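# Move the grape bunch from the cloth into the white box

## Task

Lift the grape bunch off the cloth and set it inside the white box so every part of it, including the leaf and the stems, sits inside the box walls. Then release it, and finish with neither hand in contact with the bunch or the box.

## Robot and tools

Robot: two arms. left_arm carries a left hand and right_arm a right hand; the left hand is the mirror of the right. Base positions in the scene frame: left_arm (+0.043, +0.353, +0.006) m and right_arm (-0.009, -0.361, +0.048) m, both turned only slightly about z. A post stands on the floor behind the arms. Loose objects may get nudged now and then.

Scene frame: origin at table-top height, midway between the nominal bases. +z is up, +x points out over the table, and +y is toward left_arm. Image sides do not match these names. Hand positions (m) and orientations (quat wxyz) in results are given in this frame and may be off by a few centimetres, more at long reach.

Hand point: a spot fixed to the palm, 0.05 m in front of it and 0.15 m from the wrist face along the fingers. Its +z runs along the straight fingers, +y points out of the palm, and +x runs across the palm away from the thumb on the right hand (toward the thumb on the left hand). Straight fingers extend 0.06 to 0.07 m past the point and lie 0.06 m behind it along -y. A wrist bracket on the little-finger side sticks out and can strike things.

Row layout (used by execute_actions and move): one flat list of 28 numbers covering both arms, each number in [-1, 1]. Order: left_arm dx, dy, dz, rx, ry, rz; left hand little, ring, middle, index, thumb_bend, thumb_turn, force_limit, speed; then the same fourteen for right_arm. dx..rz are offsets, not poses, measured along the scene axes from that arm's current Hand target; 1.0 equals 0.6 m or 180 degrees, and rx, ry, rz form a single rotation vector turning about the Hand target's position. Send all six as 0 to leave an arm alone. Finger targets: +1 open/straight, -1 curled. thumb_bend +1 straight, -1 fully bent. thumb_turn +1 beside the palm, -1 in front of it opposite the fingers. force_limit maps -1..+1 to about 0..10 N at the fingertip (0..15 N for both thumb motors). speed rises from nearly 0 at -1 to full at +0.48 and above. To keep a hand unchanged, resend the last eight hand numbers you actually used, not its readings; before any use, send hand_measured plus hand_force_limit and hand_speed.

execute_actions(actions, cameras): actions is a list of actions; each action is up to 15 rows, one per 1/30 s step, with the last row held to step 15. Every row counts from the pose at the action's start, and each new action starts from the then-current Hand target, so repeating an offset moves further. Images come back only for an empty list or when cameras names some (cam_head_left, cam_head_right, cam_high, or "all").

move(target, speed, blend, blocking, cameras): straight-line travel of each hand point toward target, a single 28-number row or up to 15 rows, all offsets measured from the same starting Hand targets. speed is m/s per path, 0.002 to 4.3, default 0.25 (turns at twice that in rad/s). blend in m rounds corners; 0 stops at each target. The whole list shares 10 s. It does not avoid obstacles; faster moves hit harder and stray more. Hand numbers of the first row are sent at start, later rows' on arrival. blocking=false returns after about 0.5 s while motion continues. Result adds a move: line (done, off_target, moving, held, fault) and limits (paced = clipped, held = steps withheld).

wait(seconds 0..3600) lets time pass without new commands. stop brakes a running move. zoom_image(camera, region [x0,y0,x1,y1], at most 504x504 px) enlarges part of the newest image of that camera. show_instructions shows the reference pages. finished_scene ends the attempt, irreversibly.

Arm behaviour: orientation commands are clipped to 40 degrees from the measured one per step. Hands often rest 1 to 5 cm short of or below the commanded pose from friction and load; this is not contact. Next execute_actions call re-requests the target; if still short, send the gap as an offset. To end a push against something, command back beyond the hand point.

Gripping: with the thumb in front of the palm, hand encloses objects about 0.035 to 0.065 m thick; thumb tip and index pad can pinch light items up to about 0.08 m. Close slowly (speed -0.94 or lower) for a gentle grip. Readings hand_measured, hand_stopped_by (moving, target, force, stalled, fault) and hand_load_n use the same six-motor order; a grip lost shows as load near 0. To grip harder, raise force_limit and send a more closed target; to loosen, send a more open one.

Avoid: dropping the grapes even slightly, releasing them while moving, fast impacts, hard pushes, anything leaving the table, arms or hands hitting each other, and long stretched or overloaded holds that overheat motors (MOTOR HOT warning, then the arm sags for 30 to 60 s).

Each tool is called as a command line: name --argument value for each argument, lists and objects as JSON in quotes; but a table of rows of numbers goes row by row, as --pt "numbers of a row", without its own name.

Reference images:

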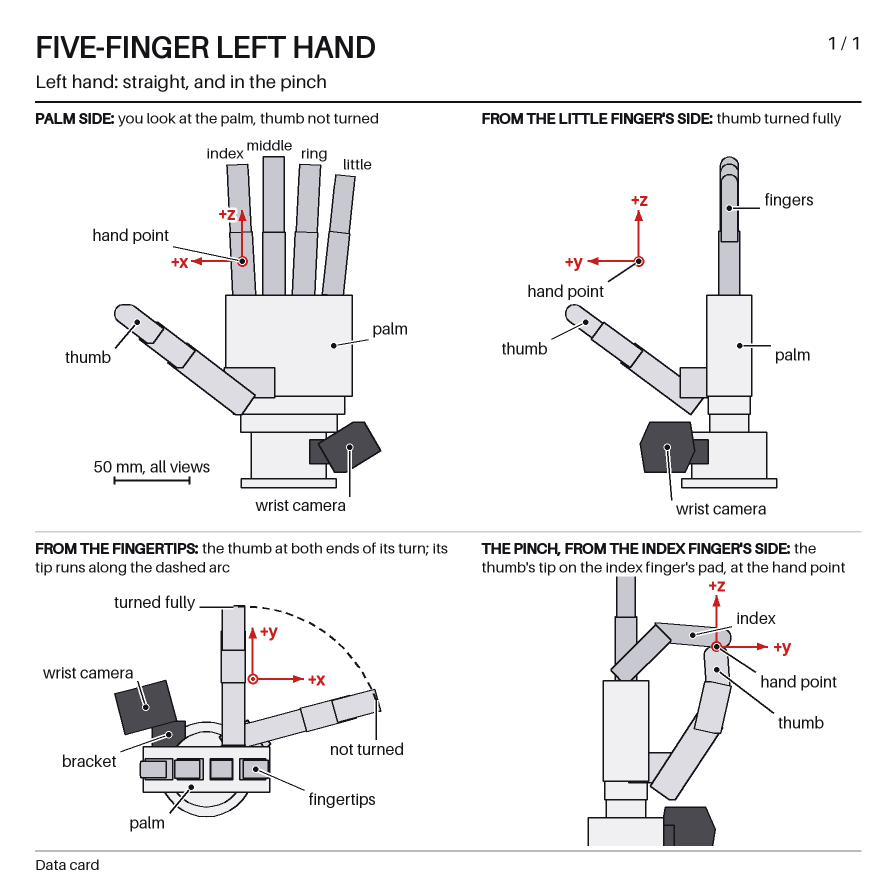

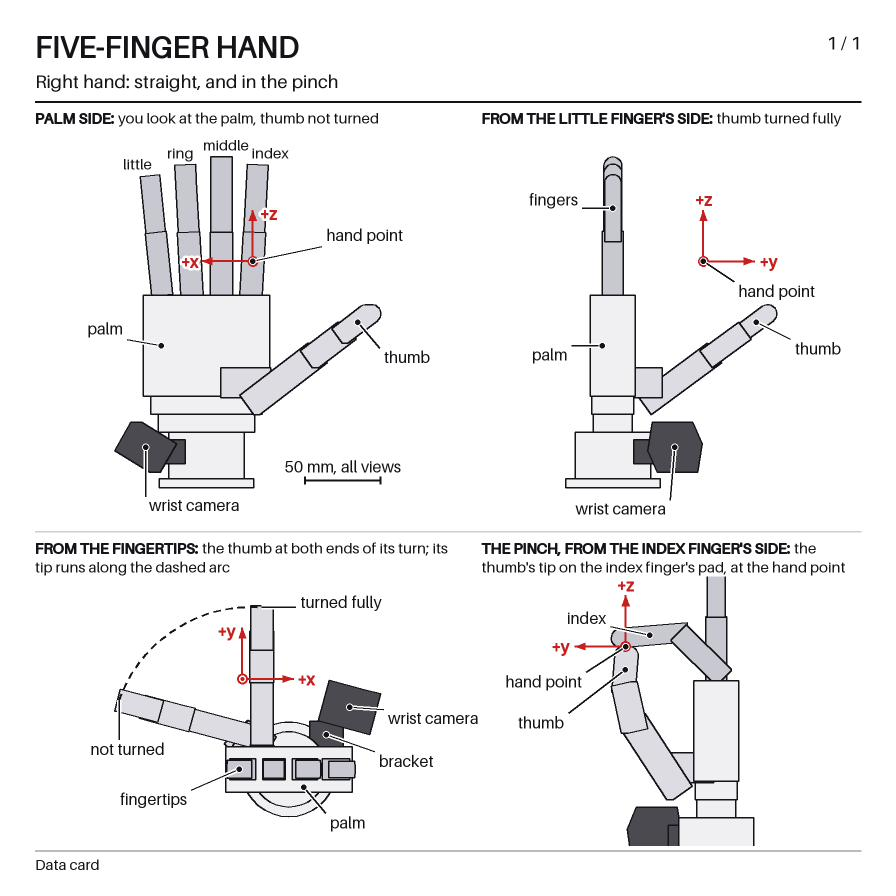

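## Session

execute_actions --actions '[]'

Scene clock: 0.00 s.
left_arm: end_effector_position=(+0.6297, +0.0981, +0.1361) hand_measured=(+1.000, +1.000, +1.000, +1.000, +1.000, +1.000) hand_load_n=(+0.0, +0.0, +0.0, +0.0, +0.0, +0.0) hand_stopped_by=(target, target, target, target, target, target) hand_force_limit=0.00 hand_speed=-0.80 end_effector_quat_wxyz=(+0.504, -0.519, +0.487, -0.489) | right_arm: end_effector_position=(+0.2345, +0.0611, +0.1493) hand_measured=(+1.000, +1.000, +1.000, +1.000, +1.000, +1.000) hand_load_n=(+0.0, +0.0, +0.0, +0.0, +0.0, +0.0) hand_stopped_by=(target, target, target, target, target, target) hand_force_limit=0.00 hand_speed=-0.80 end_effector_quat_wxyz=(-0.197, +0.763, -0.495, -0.366)
Joint positions: left_arm=[-0.561 1.722 0.816 0.891 -0.582 -0.024] | right_arm=[0.647 1.741 1.133 -0.766 -0.84 0.343]
Joint velocities: within noise
Joint torques (N m): no reading
Heat: left arm: hottest waist 32 °C; right arm: hottest shoulder 33 °C.
Hand target: left_arm +0.6347, +0.0951, +0.1418; +0.506, -0.517, +0.482, -0.494 | right_arm +0.2386, +0.0643, +0.1491; -0.200, +0.764, -0.494, -0.365

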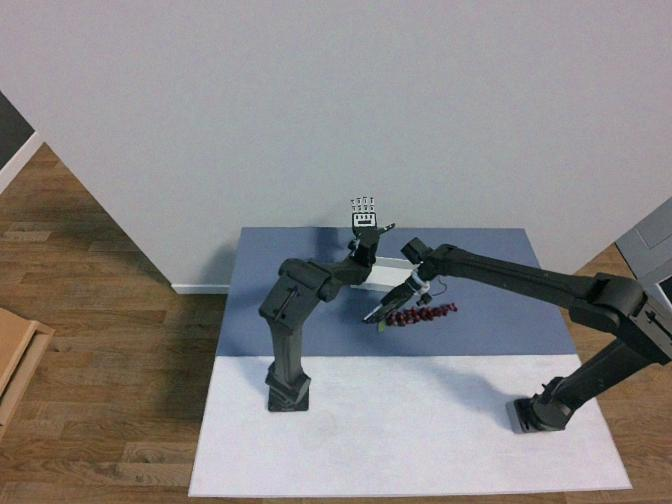

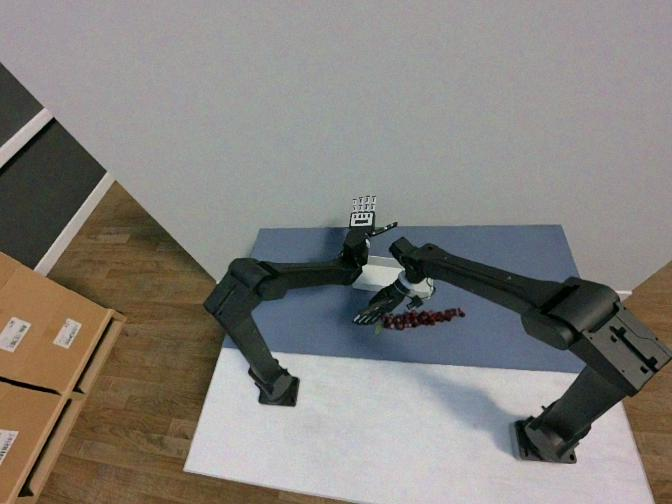

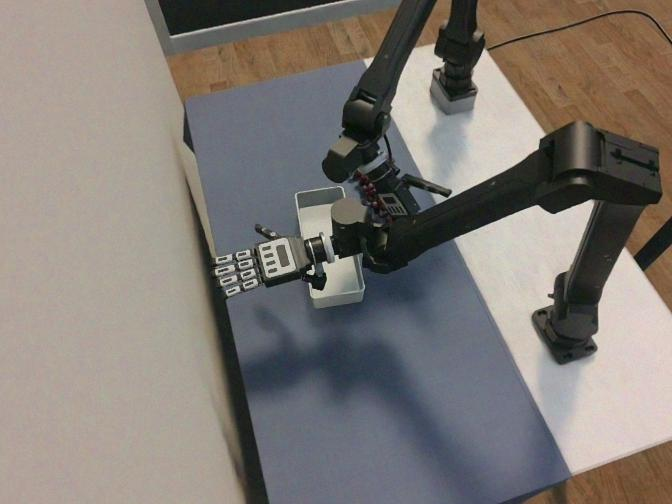

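move --pt "0 0 0.12 0 0 0 1 1 1 1 1 1 0 -0.8 0 0 0.15 0 0 0 1 1 1 1 1 1 0 -0.8" --pt "-0.3 0.4 0.2 0 0 0 1 1 1 1 1 1 0 -0.8 0 -0.35 0.2 0 0 0 1 1 1 1 1 1 0 -0.8" --cameras '["all"]'

Scene clock: 14.83 s.
left_arm: end_effector_position=(+0.4539, +0.3354, +0.2668) hand_measured=(+1.000, +1.000, +1.000, +1.000, +1.000, +1.000) hand_load_n=(+0.0, +0.0, +0.0, +0.0, +0.0, +0.0) hand_stopped_by=(target, target, target, target, target, target) hand_force_limit=0.00 hand_speed=-0.80 end_effector_quat_wxyz=(+0.510, -0.514, +0.478, -0.498) | right_arm: end_effector_position=(+0.2452, -0.1421, +0.2711) hand_measured=(+1.000, +1.000, +1.000, +1.000, +1.000, +1.000) hand_load_n=(+0.0, +0.0, +0.0, +0.0, +0.0, +0.0) hand_stopped_by=(target, target, target, target, target, target) hand_force_limit=0.00 hand_speed=-0.80 end_effector_quat_wxyz=(-0.205, +0.763, -0.496, -0.360)
Joint positions: left_arm=[-0.002 0.693 0.406 0.302 -0.024 -0.024] | right_arm=[0.217 1.47 1.157 -1.517 -0.824 -0.289]
Joint torques (N m): left_arm=[-1.14 -1.85 10.84 1.57 0.05 -0.09] | right_arm=[0.09 -10.81 7.16 -0.72 -0.46 -0.15]
Heat: left arm: hottest waist 32 °C; right arm: hottest shoulder 34 °C.
Hand target: left_arm +0.4547, +0.3352, +0.2618; +0.506, -0.518, +0.482, -0.494 | right_arm +0.2387, -0.1457, +0.2691; -0.200, +0.764, -0.494, -0.365
Off the commanded pose: left_arm 0.005 m, 1 deg | right_arm 0.008 m, 1 deg.
move: done

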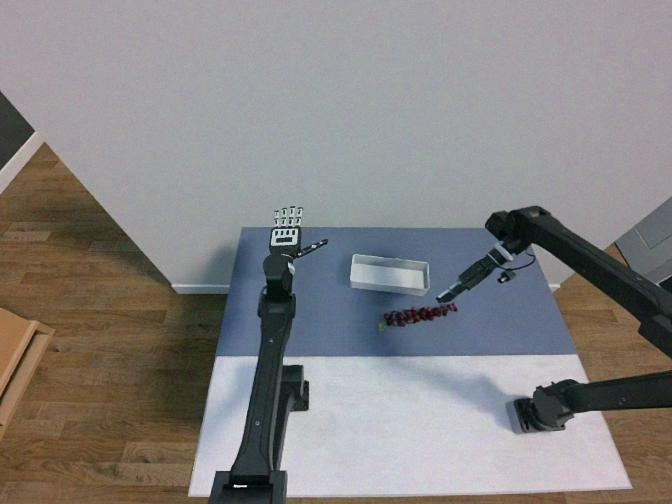

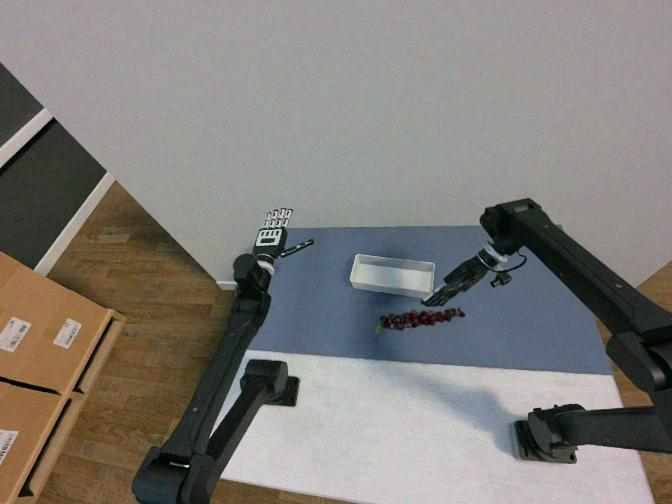

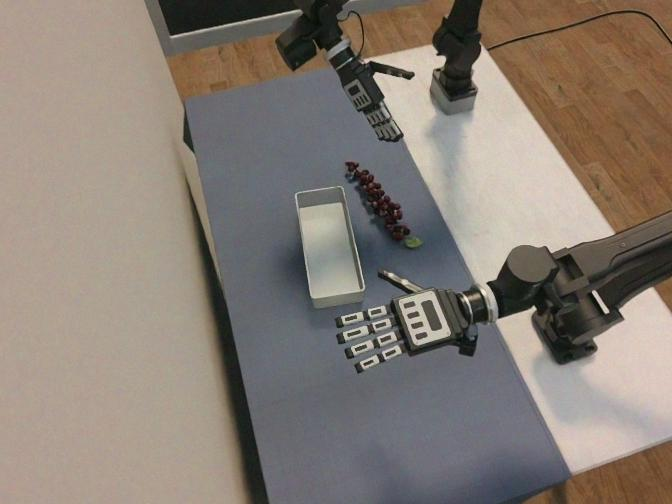

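zoom_image --camera "cam_high" --region '[280, 130, 460, 320]'

zoom_image --camera "cam_head_left" --region '[330, 240, 530, 360]'

zoom_image --camera "cam_head_right" --region '[330, 240, 530, 360]'

Scaled by 2.653 from the camera's image (finer frame: 960x720).

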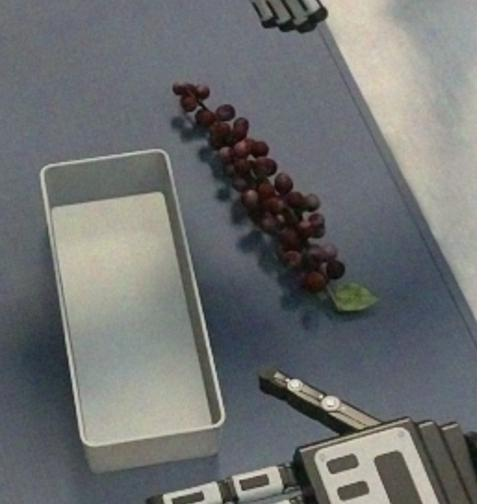

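Scaled by 2.520 from the camera's image (finer frame: 960x720).

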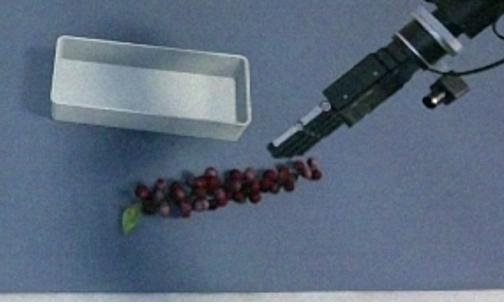

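Scaled by 2.520 from the camera's image (finer frame: 960x720).

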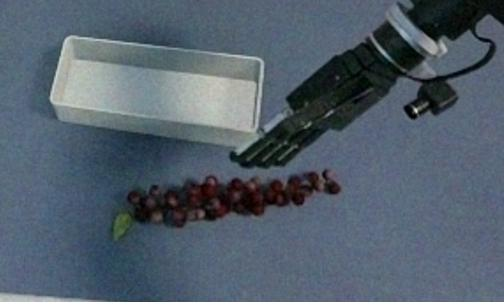

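move --target '[0,0,0,0,0,0,1,1,1,1,1,1,0,-0.8,0.102,0.177,-0.198,-0.175,-0.291,-0.129,0.5,0.5,0.5,0.5,1,-1,0,-0.3]' --cameras '["all"]'

Scene clock: 116.07 s.
left_arm: end_effector_position=(+0.4539, +0.3354, +0.2668) hand_measured=(+1.000, +1.000, +1.000, +1.000, +1.000, +1.000) hand_load_n=(+0.0, +0.0, +0.0, +0.0, +0.0, -0.5) hand_stopped_by=(target, target, target, target, target, target) hand_force_limit=0.00 hand_speed=-0.80 end_effector_quat_wxyz=(+0.510, -0.514, +0.478, -0.498) | right_arm: end_effector_position=(+0.3033, -0.0403, +0.1640) hand_measured=(+0.500, +0.500, +0.500, +0.500, +1.000, -1.000) hand_load_n=(+0.0, +0.0, +0.0, +0.0, +0.0, +0.0) hand_stopped_by=(target, target, target, target, target, target) hand_force_limit=0.00 hand_speed=-0.30 end_effector_quat_wxyz=(-0.260, +0.758, -0.567, +0.193)
Joint positions: left_arm=[-0.002 0.693 0.406 0.302 -0.024 -0.024] | right_arm=[0.792 1.273 0.885 -0.594 0.314 0.437]
Joint torques (N m): left_arm=[-1.03 -1.38 10.5 1.46 -0.03 -0.14] | right_arm=[0.91 -7.24 8.14 1.57 0.4 0.07]
Heat: left arm: hottest elbow 47 °C; right arm: hottest shoulder 35 °C.
Hand target: left_arm +0.4547, +0.3352, +0.2618; +0.506, -0.518, +0.482, -0.494 | right_arm +0.2999, -0.0395, +0.1503; -0.253, +0.758, -0.571, +0.190
Off the commanded pose: left_arm 0.005 m, 1 deg | right_arm 0.014 m, 1 deg.
move: off_target (right_arm)

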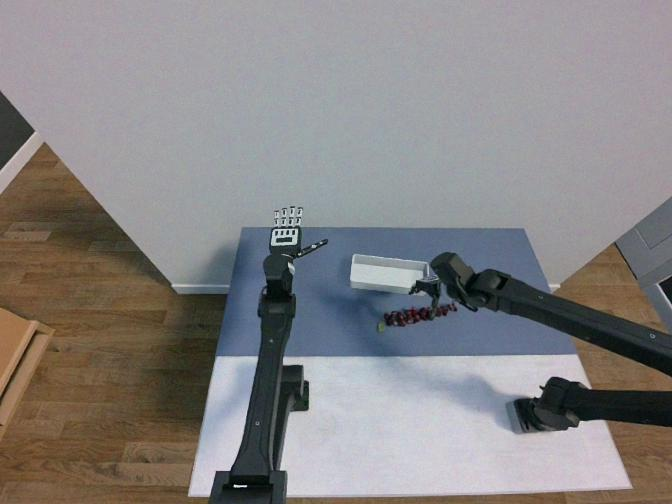

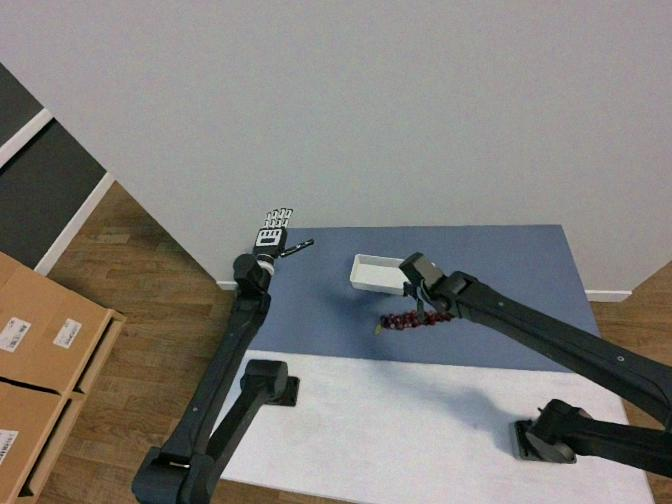

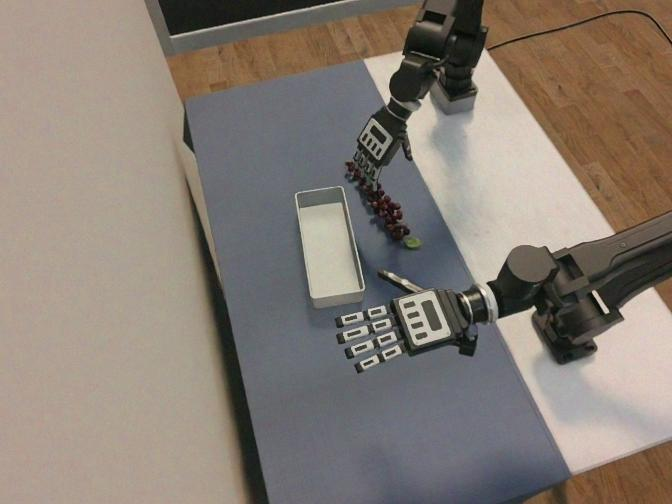

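zoom_image --camera "cam_head_left" --region '[340, 240, 500, 350]'

zoom_image --camera "cam_head_right" --region '[340, 240, 500, 350]'

zoom_image --camera "cam_high" --region '[290, 80, 450, 250]'

Scaled by 3.150 from the camera's image (finer frame: 960x720).

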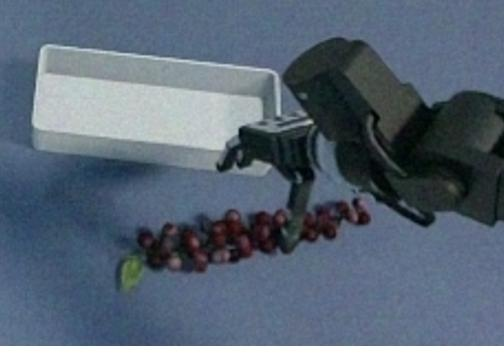

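Scaled by 3.150 from the camera's image (finer frame: 960x720).

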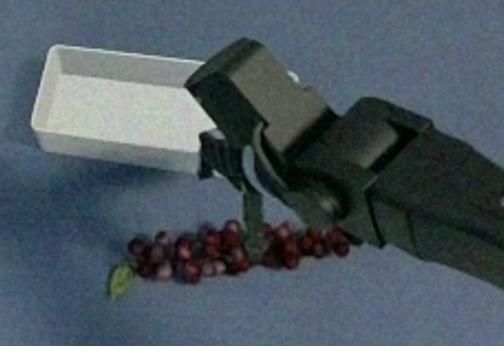

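Scaled by 2.965 from the camera's image (finer frame: 960x720).

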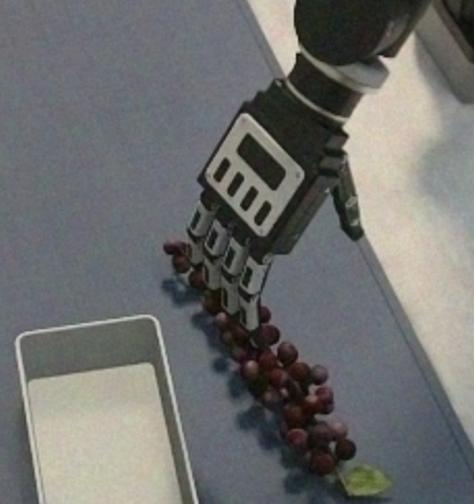

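move --target '[-0.25,0,0,0,0,0,1,1,1,1,1,1,0,-0.8,0.017,-0.011,-0.1,0,0,0,0.5,0.5,0.5,0.5,1,-1,0,-0.3]' --cameras '["all"]'

zoom_image --camera "cam_head_left" --region '[340, 240, 500, 350]'

zoom_image --camera "cam_head_right" --region '[340, 240, 500, 350]'

zoom_image --camera "cam_high" --region '[290, 80, 450, 250]'

Scene clock: 135.47 s.
left_arm: end_effector_position=(+0.3119, +0.3323, +0.2389) hand_measured=(+1.000, +1.000, +1.000, +1.000, +1.000, +1.000) hand_load_n=(+0.0, +0.0, -0.5, -0.5, +0.0, +0.0) hand_stopped_by=(target, target, target, target, target, target) hand_force_limit=0.00 hand_speed=-0.80 end_effector_quat_wxyz=(-0.477, +0.536, -0.507, +0.478) | right_arm: end_effector_position=(+0.3092, -0.0397, +0.1018) hand_measured=(+0.500, +0.500, +0.500, +0.500, +1.000, -1.000) hand_load_n=(+0.0, +0.0, +0.0, +0.0, +0.0, +0.0) hand_stopped_by=(target, target, target, target, target, target) hand_force_limit=0.00 hand_speed=-0.30 end_effector_quat_wxyz=(-0.261, +0.755, -0.571, +0.190)
Joint positions: left_arm=[0.059 -0.002 0.313 -0.404 0.058 -0.024] | right_arm=[0.778 1.372 0.791 -0.398 0.304 0.438]
Joint torques (N m): left_arm=[-0.44 2.26 13.7 1.62 0.04 -0.11] | right_arm=[-0.5 -8.29 7.58 1.52 0.15 -0.19]
Heat: left arm: hottest elbow 48 °C; right arm: hottest shoulder 35 °C.
Hand target: left_arm +0.3047, +0.3352, +0.2618; -0.506, +0.518, -0.482, +0.494 | right_arm +0.3100, -0.0461, +0.0902; -0.253, +0.758, -0.571, +0.190
Off the commanded pose: left_arm 0.024 m, 5 deg | right_arm 0.013 m, 1 deg.
joint sent to its limit (left arm) — joint 2 (shoulder), lower limit. The joint targets are off in position and orientation.
move: off_target (left_arm, right_arm)

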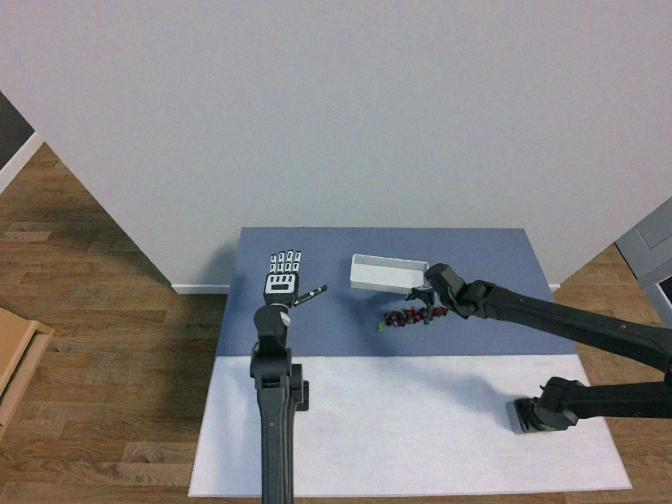

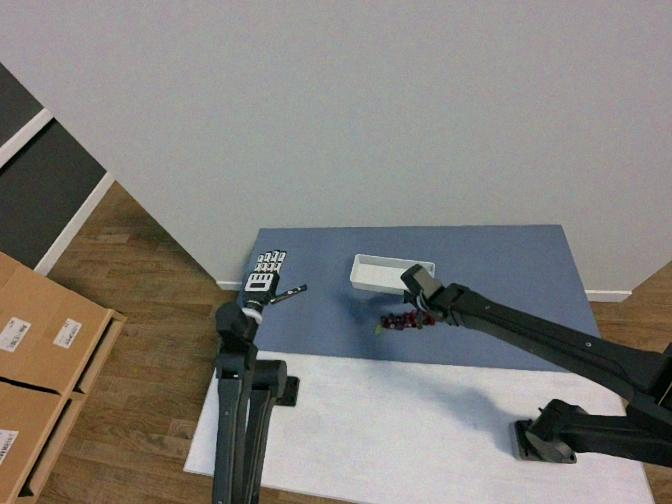

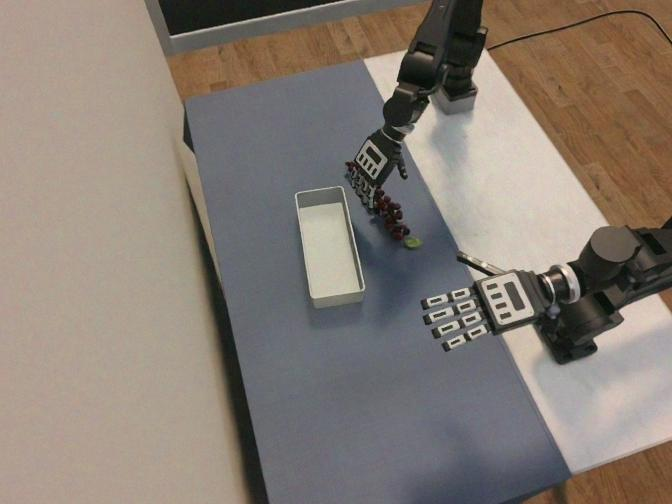

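Scaled by 3.150 from the camera's image (finer frame: 960x720).

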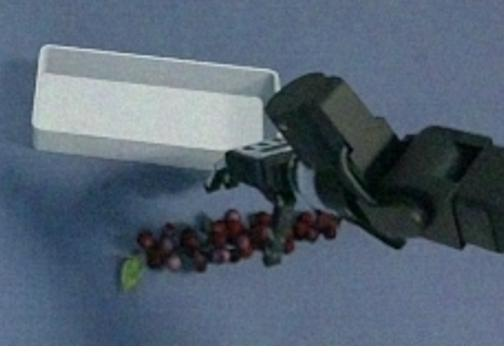

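Scaled by 3.150 from the camera's image (finer frame: 960x720).

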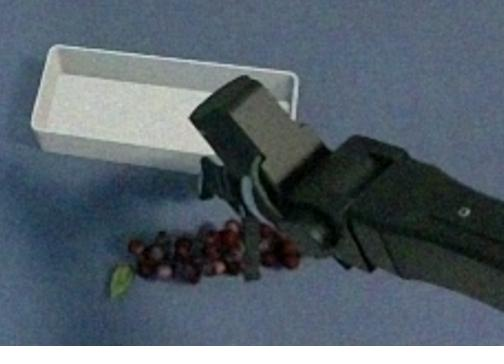

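Scaled by 2.965 from the camera's image (finer frame: 960x720).

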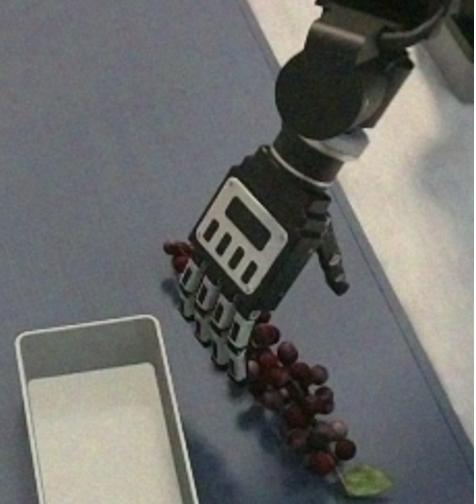

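move --target '[0,0,0,0,0,0,1,1,1,1,1,1,0,-0.8,0.0,0.030,-0.085,0,0,0,0.4,0.4,0.4,0.4,1,-1,0,-0.3]' --cameras '["all"]' --speed 0.1

zoom_image --camera "cam_head_left" --region '[340, 240, 500, 350]'

zoom_image --camera "cam_head_right" --region '[340, 240, 500, 350]'

zoom_image --camera "cam_high" --region '[290, 80, 450, 250]'

Scene clock: 147.20 s.
left_arm: end_effector_position=(+0.3118, +0.3323, +0.2388) hand_measured=(+1.000, +1.000, +1.000, +1.000, +1.000, +1.000) hand_load_n=(+0.0, +0.0, +0.0, +0.0, +0.5, +0.0) hand_stopped_by=(target, target, target, target, target, target) hand_force_limit=0.00 hand_speed=-0.80 end_effector_quat_wxyz=(-0.477, +0.536, -0.507, +0.478) | right_arm: end_effector_position=(+0.3166, -0.0290, +0.0496) hand_measured=(+0.400, +0.400, +0.400, +0.400, +1.000, -1.000) hand_load_n=(+0.0, +0.0, +0.0, -0.5, +0.5, +0.0) hand_stopped_by=(target, target, target, target, target, target) hand_force_limit=0.00 hand_speed=-0.30 end_effector_quat_wxyz=(-0.256, +0.757, -0.569, +0.193)
Joint positions: left_arm=[0.06 -0.002 0.313 -0.404 0.06 -0.024] | right_arm=[0.788 1.51 0.768 -0.245 0.314 0.438]
Joint torques (N m): left_arm=[-0.09 2.61 13.67 1.44 0.01 -0.11] | right_arm=[1.26 -9.47 6.67 1.46 0.39 0.06]
Heat: left arm: hottest elbow 46 °C; right arm: hottest shoulder 35 °C.
Hand target: left_arm +0.3047, +0.3352, +0.2617; -0.506, +0.518, -0.482, +0.494 | right_arm +0.3101, -0.0281, +0.0392; -0.253, +0.758, -0.571, +0.190
Off the commanded pose: left_arm 0.024 m, 5 deg | right_arm 0.012 m, 1 deg.
joint sent to its limit (left arm) — joint 2 (shoulder), lower limit. The joint targets are off in position and orientation.
move: off_target (right_arm)

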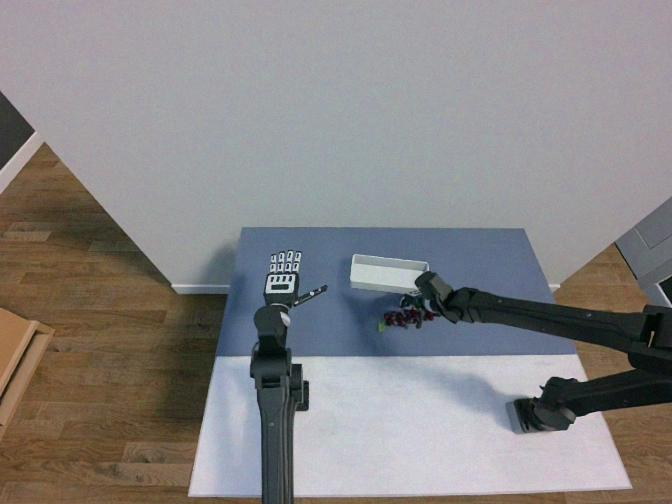

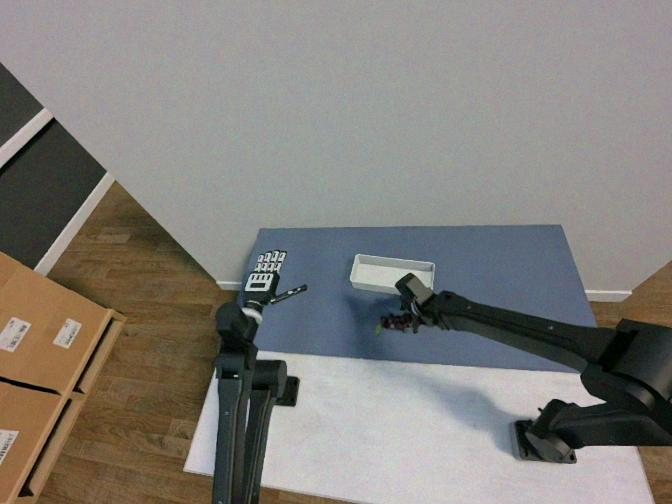

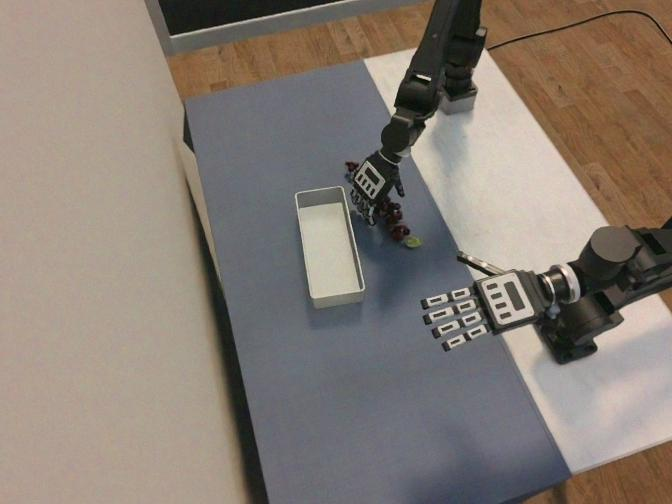

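Scaled by 3.150 from the camera's image (finer frame: 960x720).

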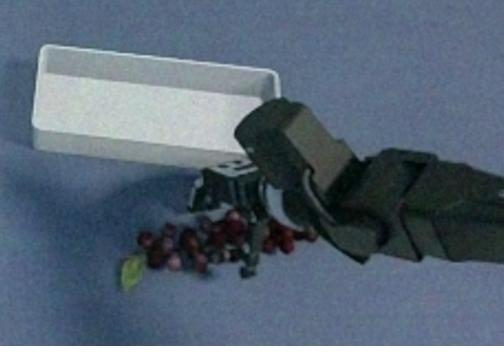

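Scaled by 3.150 from the camera's image (finer frame: 960x720).

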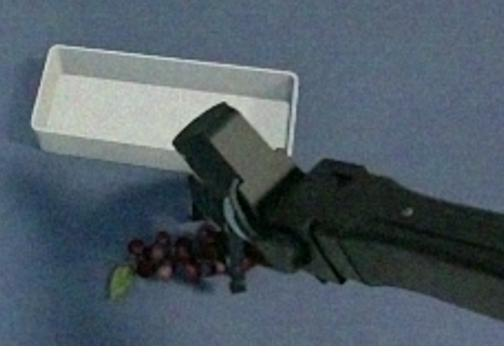

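Scaled by 2.965 from the camera's image (finer frame: 960x720).

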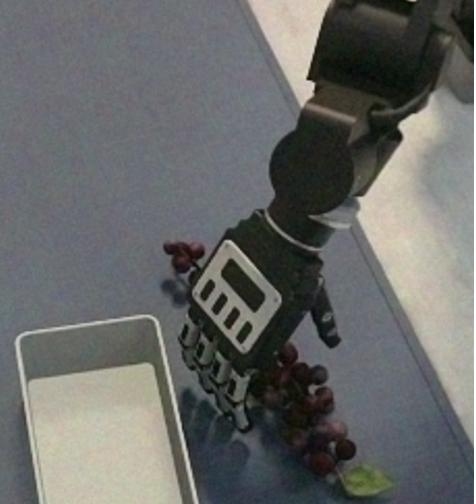

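move --target '[0,0,0,0,0,0,1,1,1,1,1,1,0,-0.8,-0.008,0.015,-0.022,0,0,0,0.4,0.4,0.4,0.4,1,-1,0,-0.3]' --cameras '["all"]' --speed 0.06

zoom_image --camera "cam_head_left" --region '[370, 280, 450, 350]'

zoom_image --camera "cam_high" --region '[320, 140, 440, 260]'

Scene clock: 153.17 s.
left_arm: end_effector_position=(+0.3118, +0.3323, +0.2388) hand_measured=(+1.000, +1.000, +1.000, +1.000, +1.000, +1.000) hand_load_n=(+0.0, +0.0, +0.0, +0.0, +0.0, -0.5) hand_stopped_by=(target, target, target, target, target, target) hand_force_limit=0.00 hand_speed=-0.80 end_effector_quat_wxyz=(-0.477, +0.536, -0.507, +0.478) | right_arm: end_effector_position=(+0.3141, -0.0180, +0.0420) hand_measured=(+0.400, +0.400, +0.400, +0.400, +1.000, -1.000) hand_load_n=(+0.0, +0.0, +0.0, +0.0, +0.0, +0.0) hand_stopped_by=(target, target, target, target, target, target) hand_force_limit=0.00 hand_speed=-0.30 end_effector_quat_wxyz=(-0.263, +0.754, -0.569, +0.195)
Joint positions: left_arm=[0.06 -0.002 0.313 -0.404 0.06 -0.024] | right_arm=[0.813 1.538 0.768 -0.211 0.331 0.46]
Joint torques (N m): left_arm=[-0.79 2.67 13.56 1.77 0.06 -0.12] | right_arm=[1.32 -9.05 6.43 1.36 0.29 0.06]
Heat: left arm: hottest elbow 46 °C; right arm: hottest shoulder 34 °C.
Hand target: left_arm +0.3047, +0.3352, +0.2617; -0.506, +0.518, -0.482, +0.494 | right_arm +0.3053, -0.0190, +0.0260; -0.253, +0.758, -0.571, +0.190
Off the commanded pose: left_arm 0.024 m, 5 deg | right_arm 0.018 m, 1 deg.
joint sent to its limit (left arm) — joint 2 (shoulder), lower limit. The joint targets are off in position and orientation.
move: off_target (right_arm)

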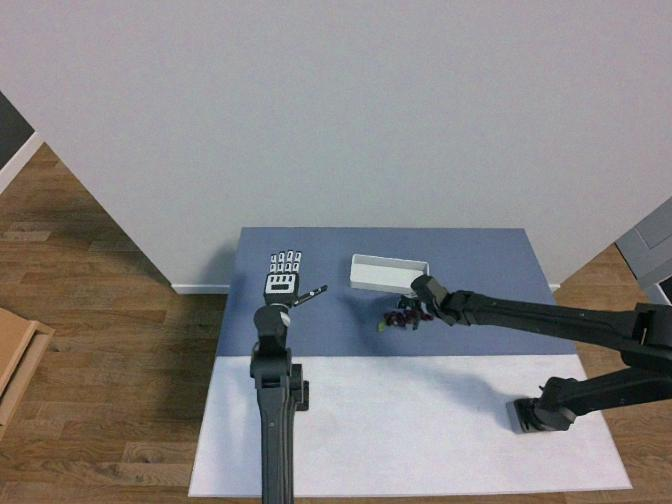

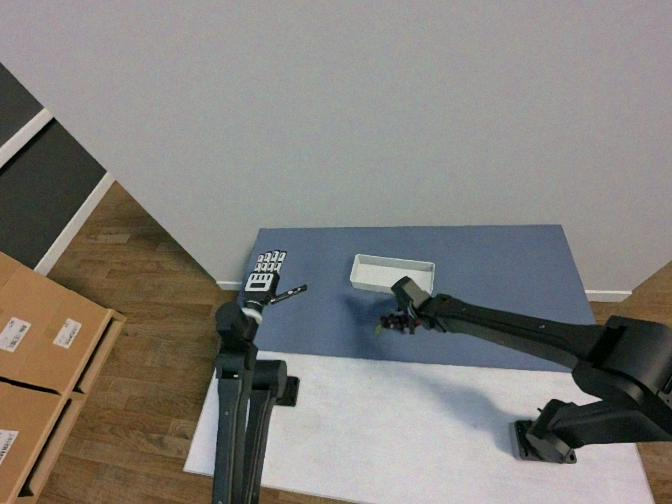

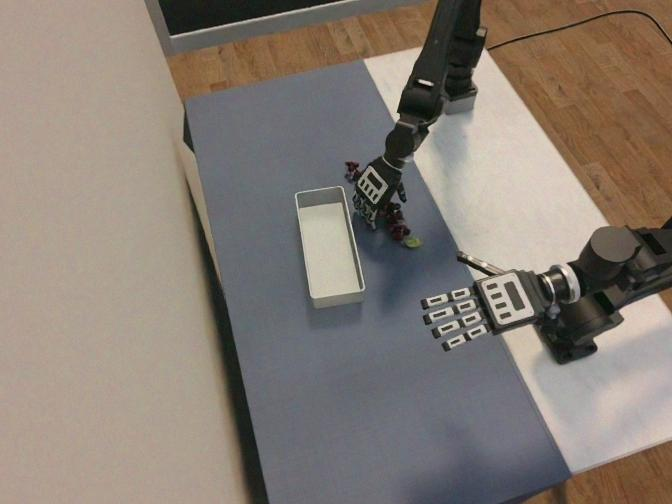

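Scaled by 6.300 from the camera's image (finer frame: 960x720).

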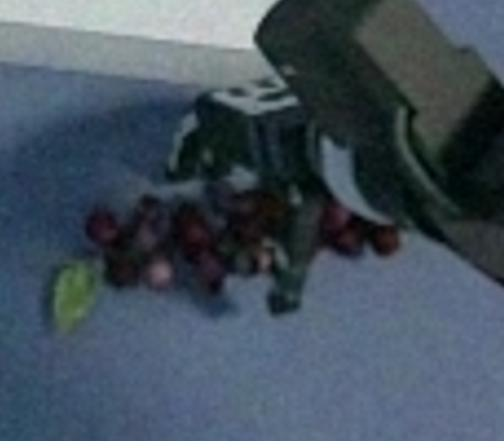

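Scaled by 4.200 from the camera's image (finer frame: 960x720).

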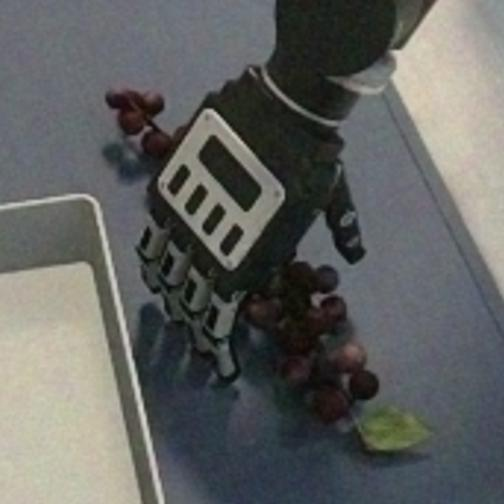

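move --target '[0,0,0,0,0,0,1,1,1,1,1,1,0,-0.8,-0.003,0.0,-0.018,0,0,0,0.4,0.4,0.4,0.4,1,-1,0,-0.3]' --cameras '["all"]' --speed 0.06

zoom_image --camera "cam_head_left" --region '[370, 280, 450, 350]'

zoom_image --camera "cam_high" --region '[320, 140, 440, 260]'

Scene clock: 161.53 s.
left_arm: end_effector_position=(+0.3118, +0.3323, +0.2388) hand_measured=(+1.000, +1.000, +1.000, +1.000, +1.000, +1.000) hand_load_n=(+0.0, +0.0, +0.0, +0.0, +0.0, -0.5) hand_stopped_by=(target, target, target, target, target, target) hand_force_limit=0.00 hand_speed=-0.80 end_effector_quat_wxyz=(-0.477, +0.536, -0.507, +0.478) | right_arm: end_effector_position=(+0.3156, -0.0161, +0.0407) hand_measured=(+0.400, +0.400, +0.400, +0.400, +1.000, -1.000) hand_load_n=(+0.0, +0.0, -3.5, +0.0, +0.0, +0.0) hand_stopped_by=(target, target, target, target, target, target) hand_force_limit=0.00 hand_speed=-0.30 end_effector_quat_wxyz=(-0.270, +0.752, -0.569, +0.197)
Joint positions: left_arm=[0.06 -0.002 0.313 -0.404 0.06 -0.024] | right_arm=[0.815 1.541 0.76 -0.184 0.335 0.461]
Joint torques (N m): left_arm=[-0.09 2.37 13.79 1.57 0.02 -0.14] | right_arm=[1.49 -8.06 5.91 1.63 0.24 0.08]
Heat: left arm: hottest elbow 47 °C; right arm: hottest shoulder 34 °C.
Hand target: left_arm +0.3047, +0.3352, +0.2617; -0.506, +0.518, -0.482, +0.494 | right_arm +0.3035, -0.0190, +0.0153; -0.253, +0.758, -0.571, +0.190
Off the commanded pose: left_arm 0.024 m, 5 deg | right_arm 0.028 m, 2 deg.
joint sent to its limit (left arm) — joint 2 (shoulder), lower limit. The joint targets are off in position and orientation.
move: off_target (right_arm)

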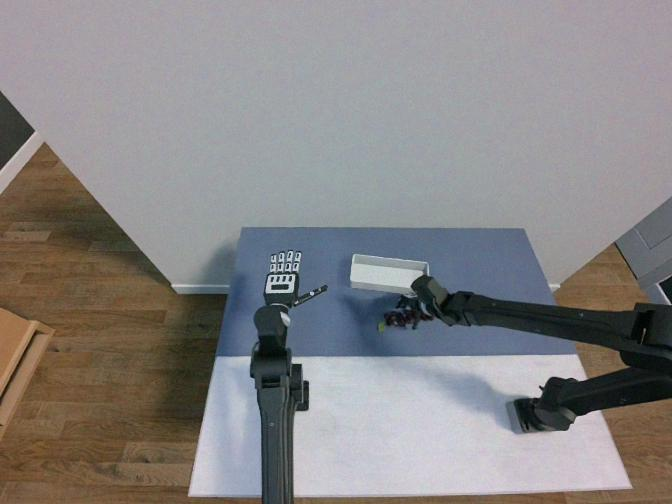

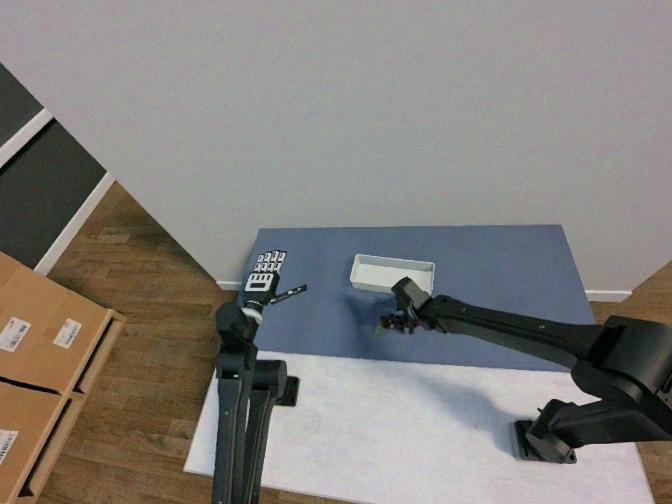

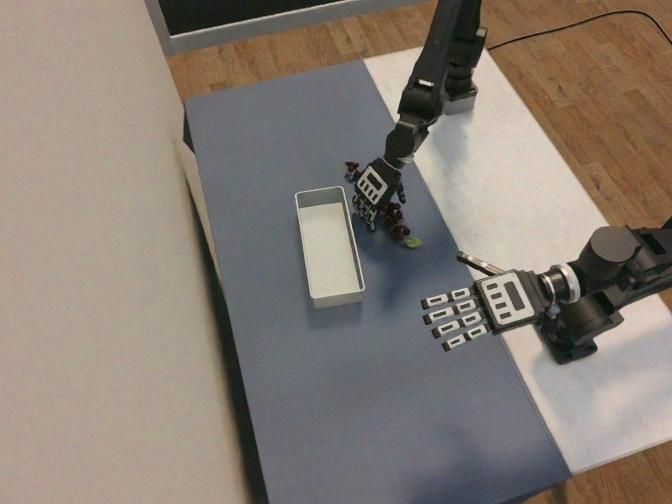

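Scaled by 6.300 from the camera's image (finer frame: 960x720).

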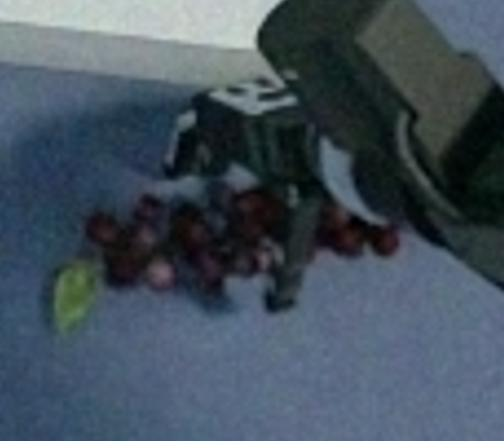

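Scaled by 4.200 from the camera's image (finer frame: 960x720).

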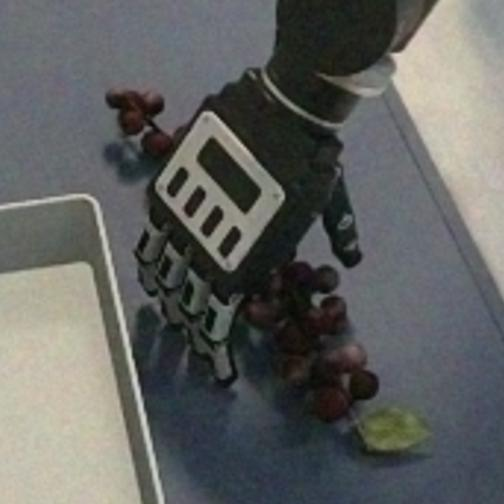

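move --target '[0,0,0,0,0,0,1,1,1,1,1,1,0,-0.8,0.0075,0.0033,0.025,0,0,0,0.4,0.4,0.4,0.4,1,-1,0,-0.3]' --speed 0.06

move --target '[0,0,0,0,0,0,1,1,1,1,1,1,0,-0.8,0,0,0,0,0,0,-0.4,-0.4,-0.4,-0.4,0.1,-1,-0.5,-0.9]' --cameras '["all"]'

zoom_image --camera "cam_head_left" --region '[370, 280, 450, 350]'

zoom_image --camera "cam_high" --region '[320, 140, 440, 260]'

Scene clock: 176.67 s.
left_arm: end_effector_position=(+0.3118, +0.3323, +0.2388) hand_measured=(+1.000, +1.000, +1.000, +1.000, +1.000, +1.000) hand_load_n=(+0.0, +0.0, +0.0, +0.0, +0.0, +0.0) hand_stopped_by=(target, target, target, target, target, target) hand_force_limit=0.00 hand_speed=-0.80 end_effector_quat_wxyz=(-0.477, +0.536, -0.507, +0.478) | right_arm: end_effector_position=(+0.3148, -0.0170, +0.0402) hand_measured=(+0.400, +0.400, +0.400, +0.400, +1.000, -1.000) hand_load_n=(+0.5, -0.5, -2.5, +0.0, +0.0, +0.0) hand_stopped_by=(target, target, target, target, target, target) hand_force_limit=0.00 hand_speed=-0.30 end_effector_quat_wxyz=(-0.268, +0.752, -0.569, +0.197)
Joint positions: left_arm=[0.06 -0.002 0.313 -0.404 0.06 -0.024] | right_arm=[0.815 1.541 0.76 -0.189 0.335 0.461]
Joint torques (N m): left_arm=[-0.03 2.84 14 1.76 0.05 -0.14] | right_arm=[0.85 -9 7.82 0.25 0.13 0.06]
Heat: left arm: hottest elbow 48 °C; right arm: hottest shoulder 34 °C.
Hand target: left_arm +0.3047, +0.3352, +0.2617; -0.506, +0.518, -0.482, +0.494 | right_arm +0.3080, -0.0171, +0.0303; -0.253, +0.758, -0.571, +0.190
Off the commanded pose: left_arm 0.024 m, 5 deg | right_arm 0.012 m, 2 deg.
joint sent to its limit (left arm) — joint 2 (shoulder), lower limit. The joint targets are off in position and orientation.
move: off_target (right_arm)

Scene clock: 179.80 s.
left_arm: end_effector_position=(+0.3118, +0.3323, +0.2388) hand_measured=(+1.000, +1.000, +1.000, +1.000, +1.000, +1.000) hand_load_n=(+0.0, +0.0, +0.0, +0.0, +0.0, -0.5) hand_stopped_by=(target, target, target, target, target, target) hand_force_limit=0.00 hand_speed=-0.80 end_effector_quat_wxyz=(-0.477, +0.536, -0.507, +0.478) | right_arm: end_effector_position=(+0.3134, -0.0179, +0.0394) hand_measured=(-0.400, -0.390, -0.102, -0.176, +0.716, -1.000) hand_load_n=(+0.0, +2.5, +0.0, +1.5, +4.0, +2.0) hand_stopped_by=(target, force, force, force, force, target) hand_force_limit=-0.50 hand_speed=-0.90 end_effector_quat_wxyz=(-0.265, +0.753, -0.569, +0.195)
Joint positions: left_arm=[0.06 -0.002 0.313 -0.404 0.06 -0.024] | right_arm=[0.815 1.541 0.76 -0.196 0.333 0.462]
Joint torques (N m): left_arm=[-0.32 2.08 13.52 1.61 0.02 -0.08] | right_arm=[1.03 -9.41 7.84 0.43 0.2 0.04]
Heat: left arm: hottest elbow 48 °C; right arm: hottest shoulder 34 °C.
Hand target: left_arm +0.3047, +0.3352, +0.2617; -0.506, +0.518, -0.482, +0.494 | right_arm +0.3079, -0.0171, +0.0303; -0.253, +0.758, -0.571, +0.190
Off the commanded pose: left_arm 0.024 m, 5 deg | right_arm 0.011 m, 2 deg.
joint sent to its limit (left arm) — joint 2 (shoulder), lower limit. The joint targets are off in position and orientation.
move: done

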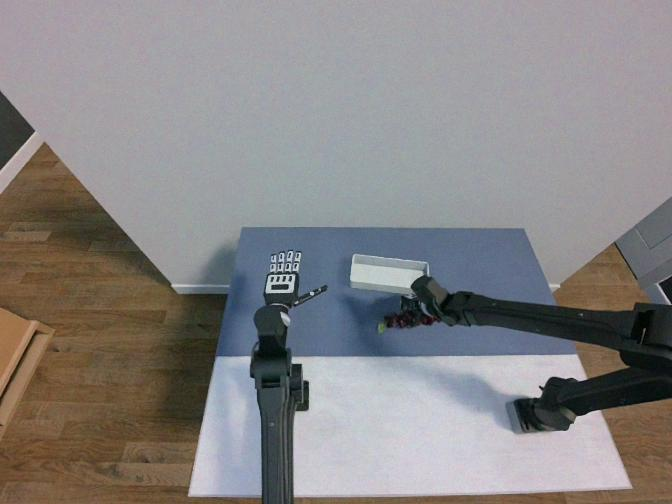

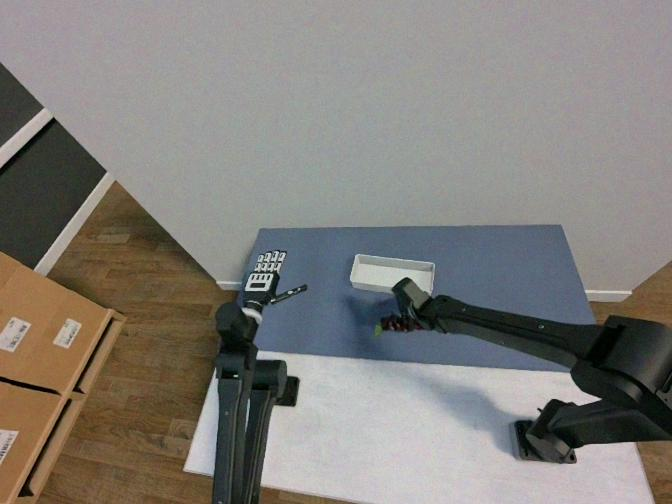

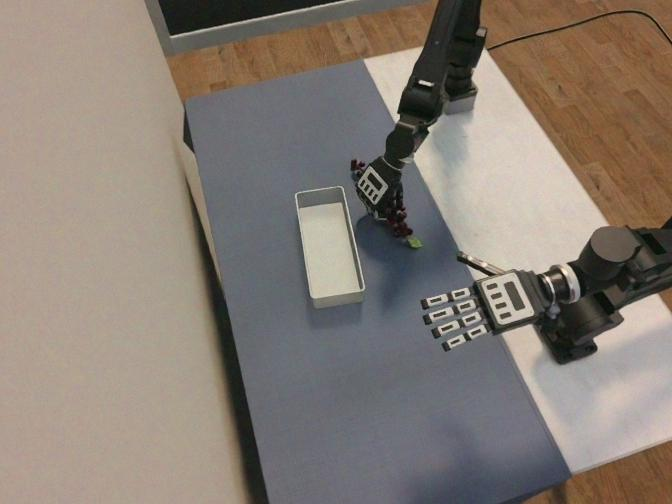

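Scaled by 6.300 from the camera's image (finer frame: 960x720).

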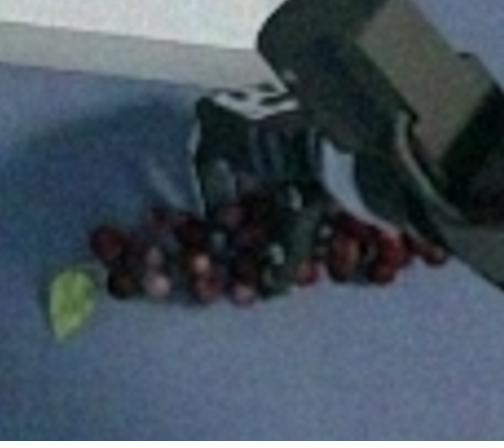

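Scaled by 4.200 from the camera's image (finer frame: 960x720).

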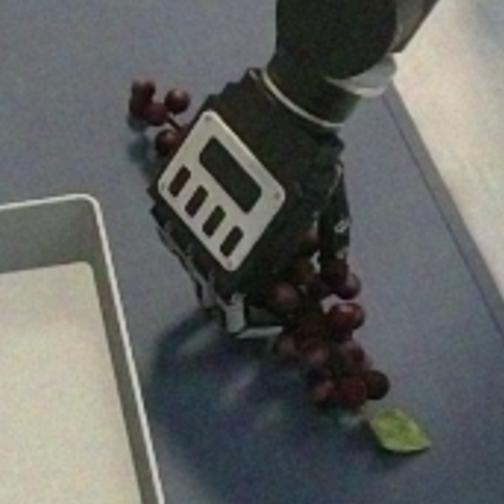

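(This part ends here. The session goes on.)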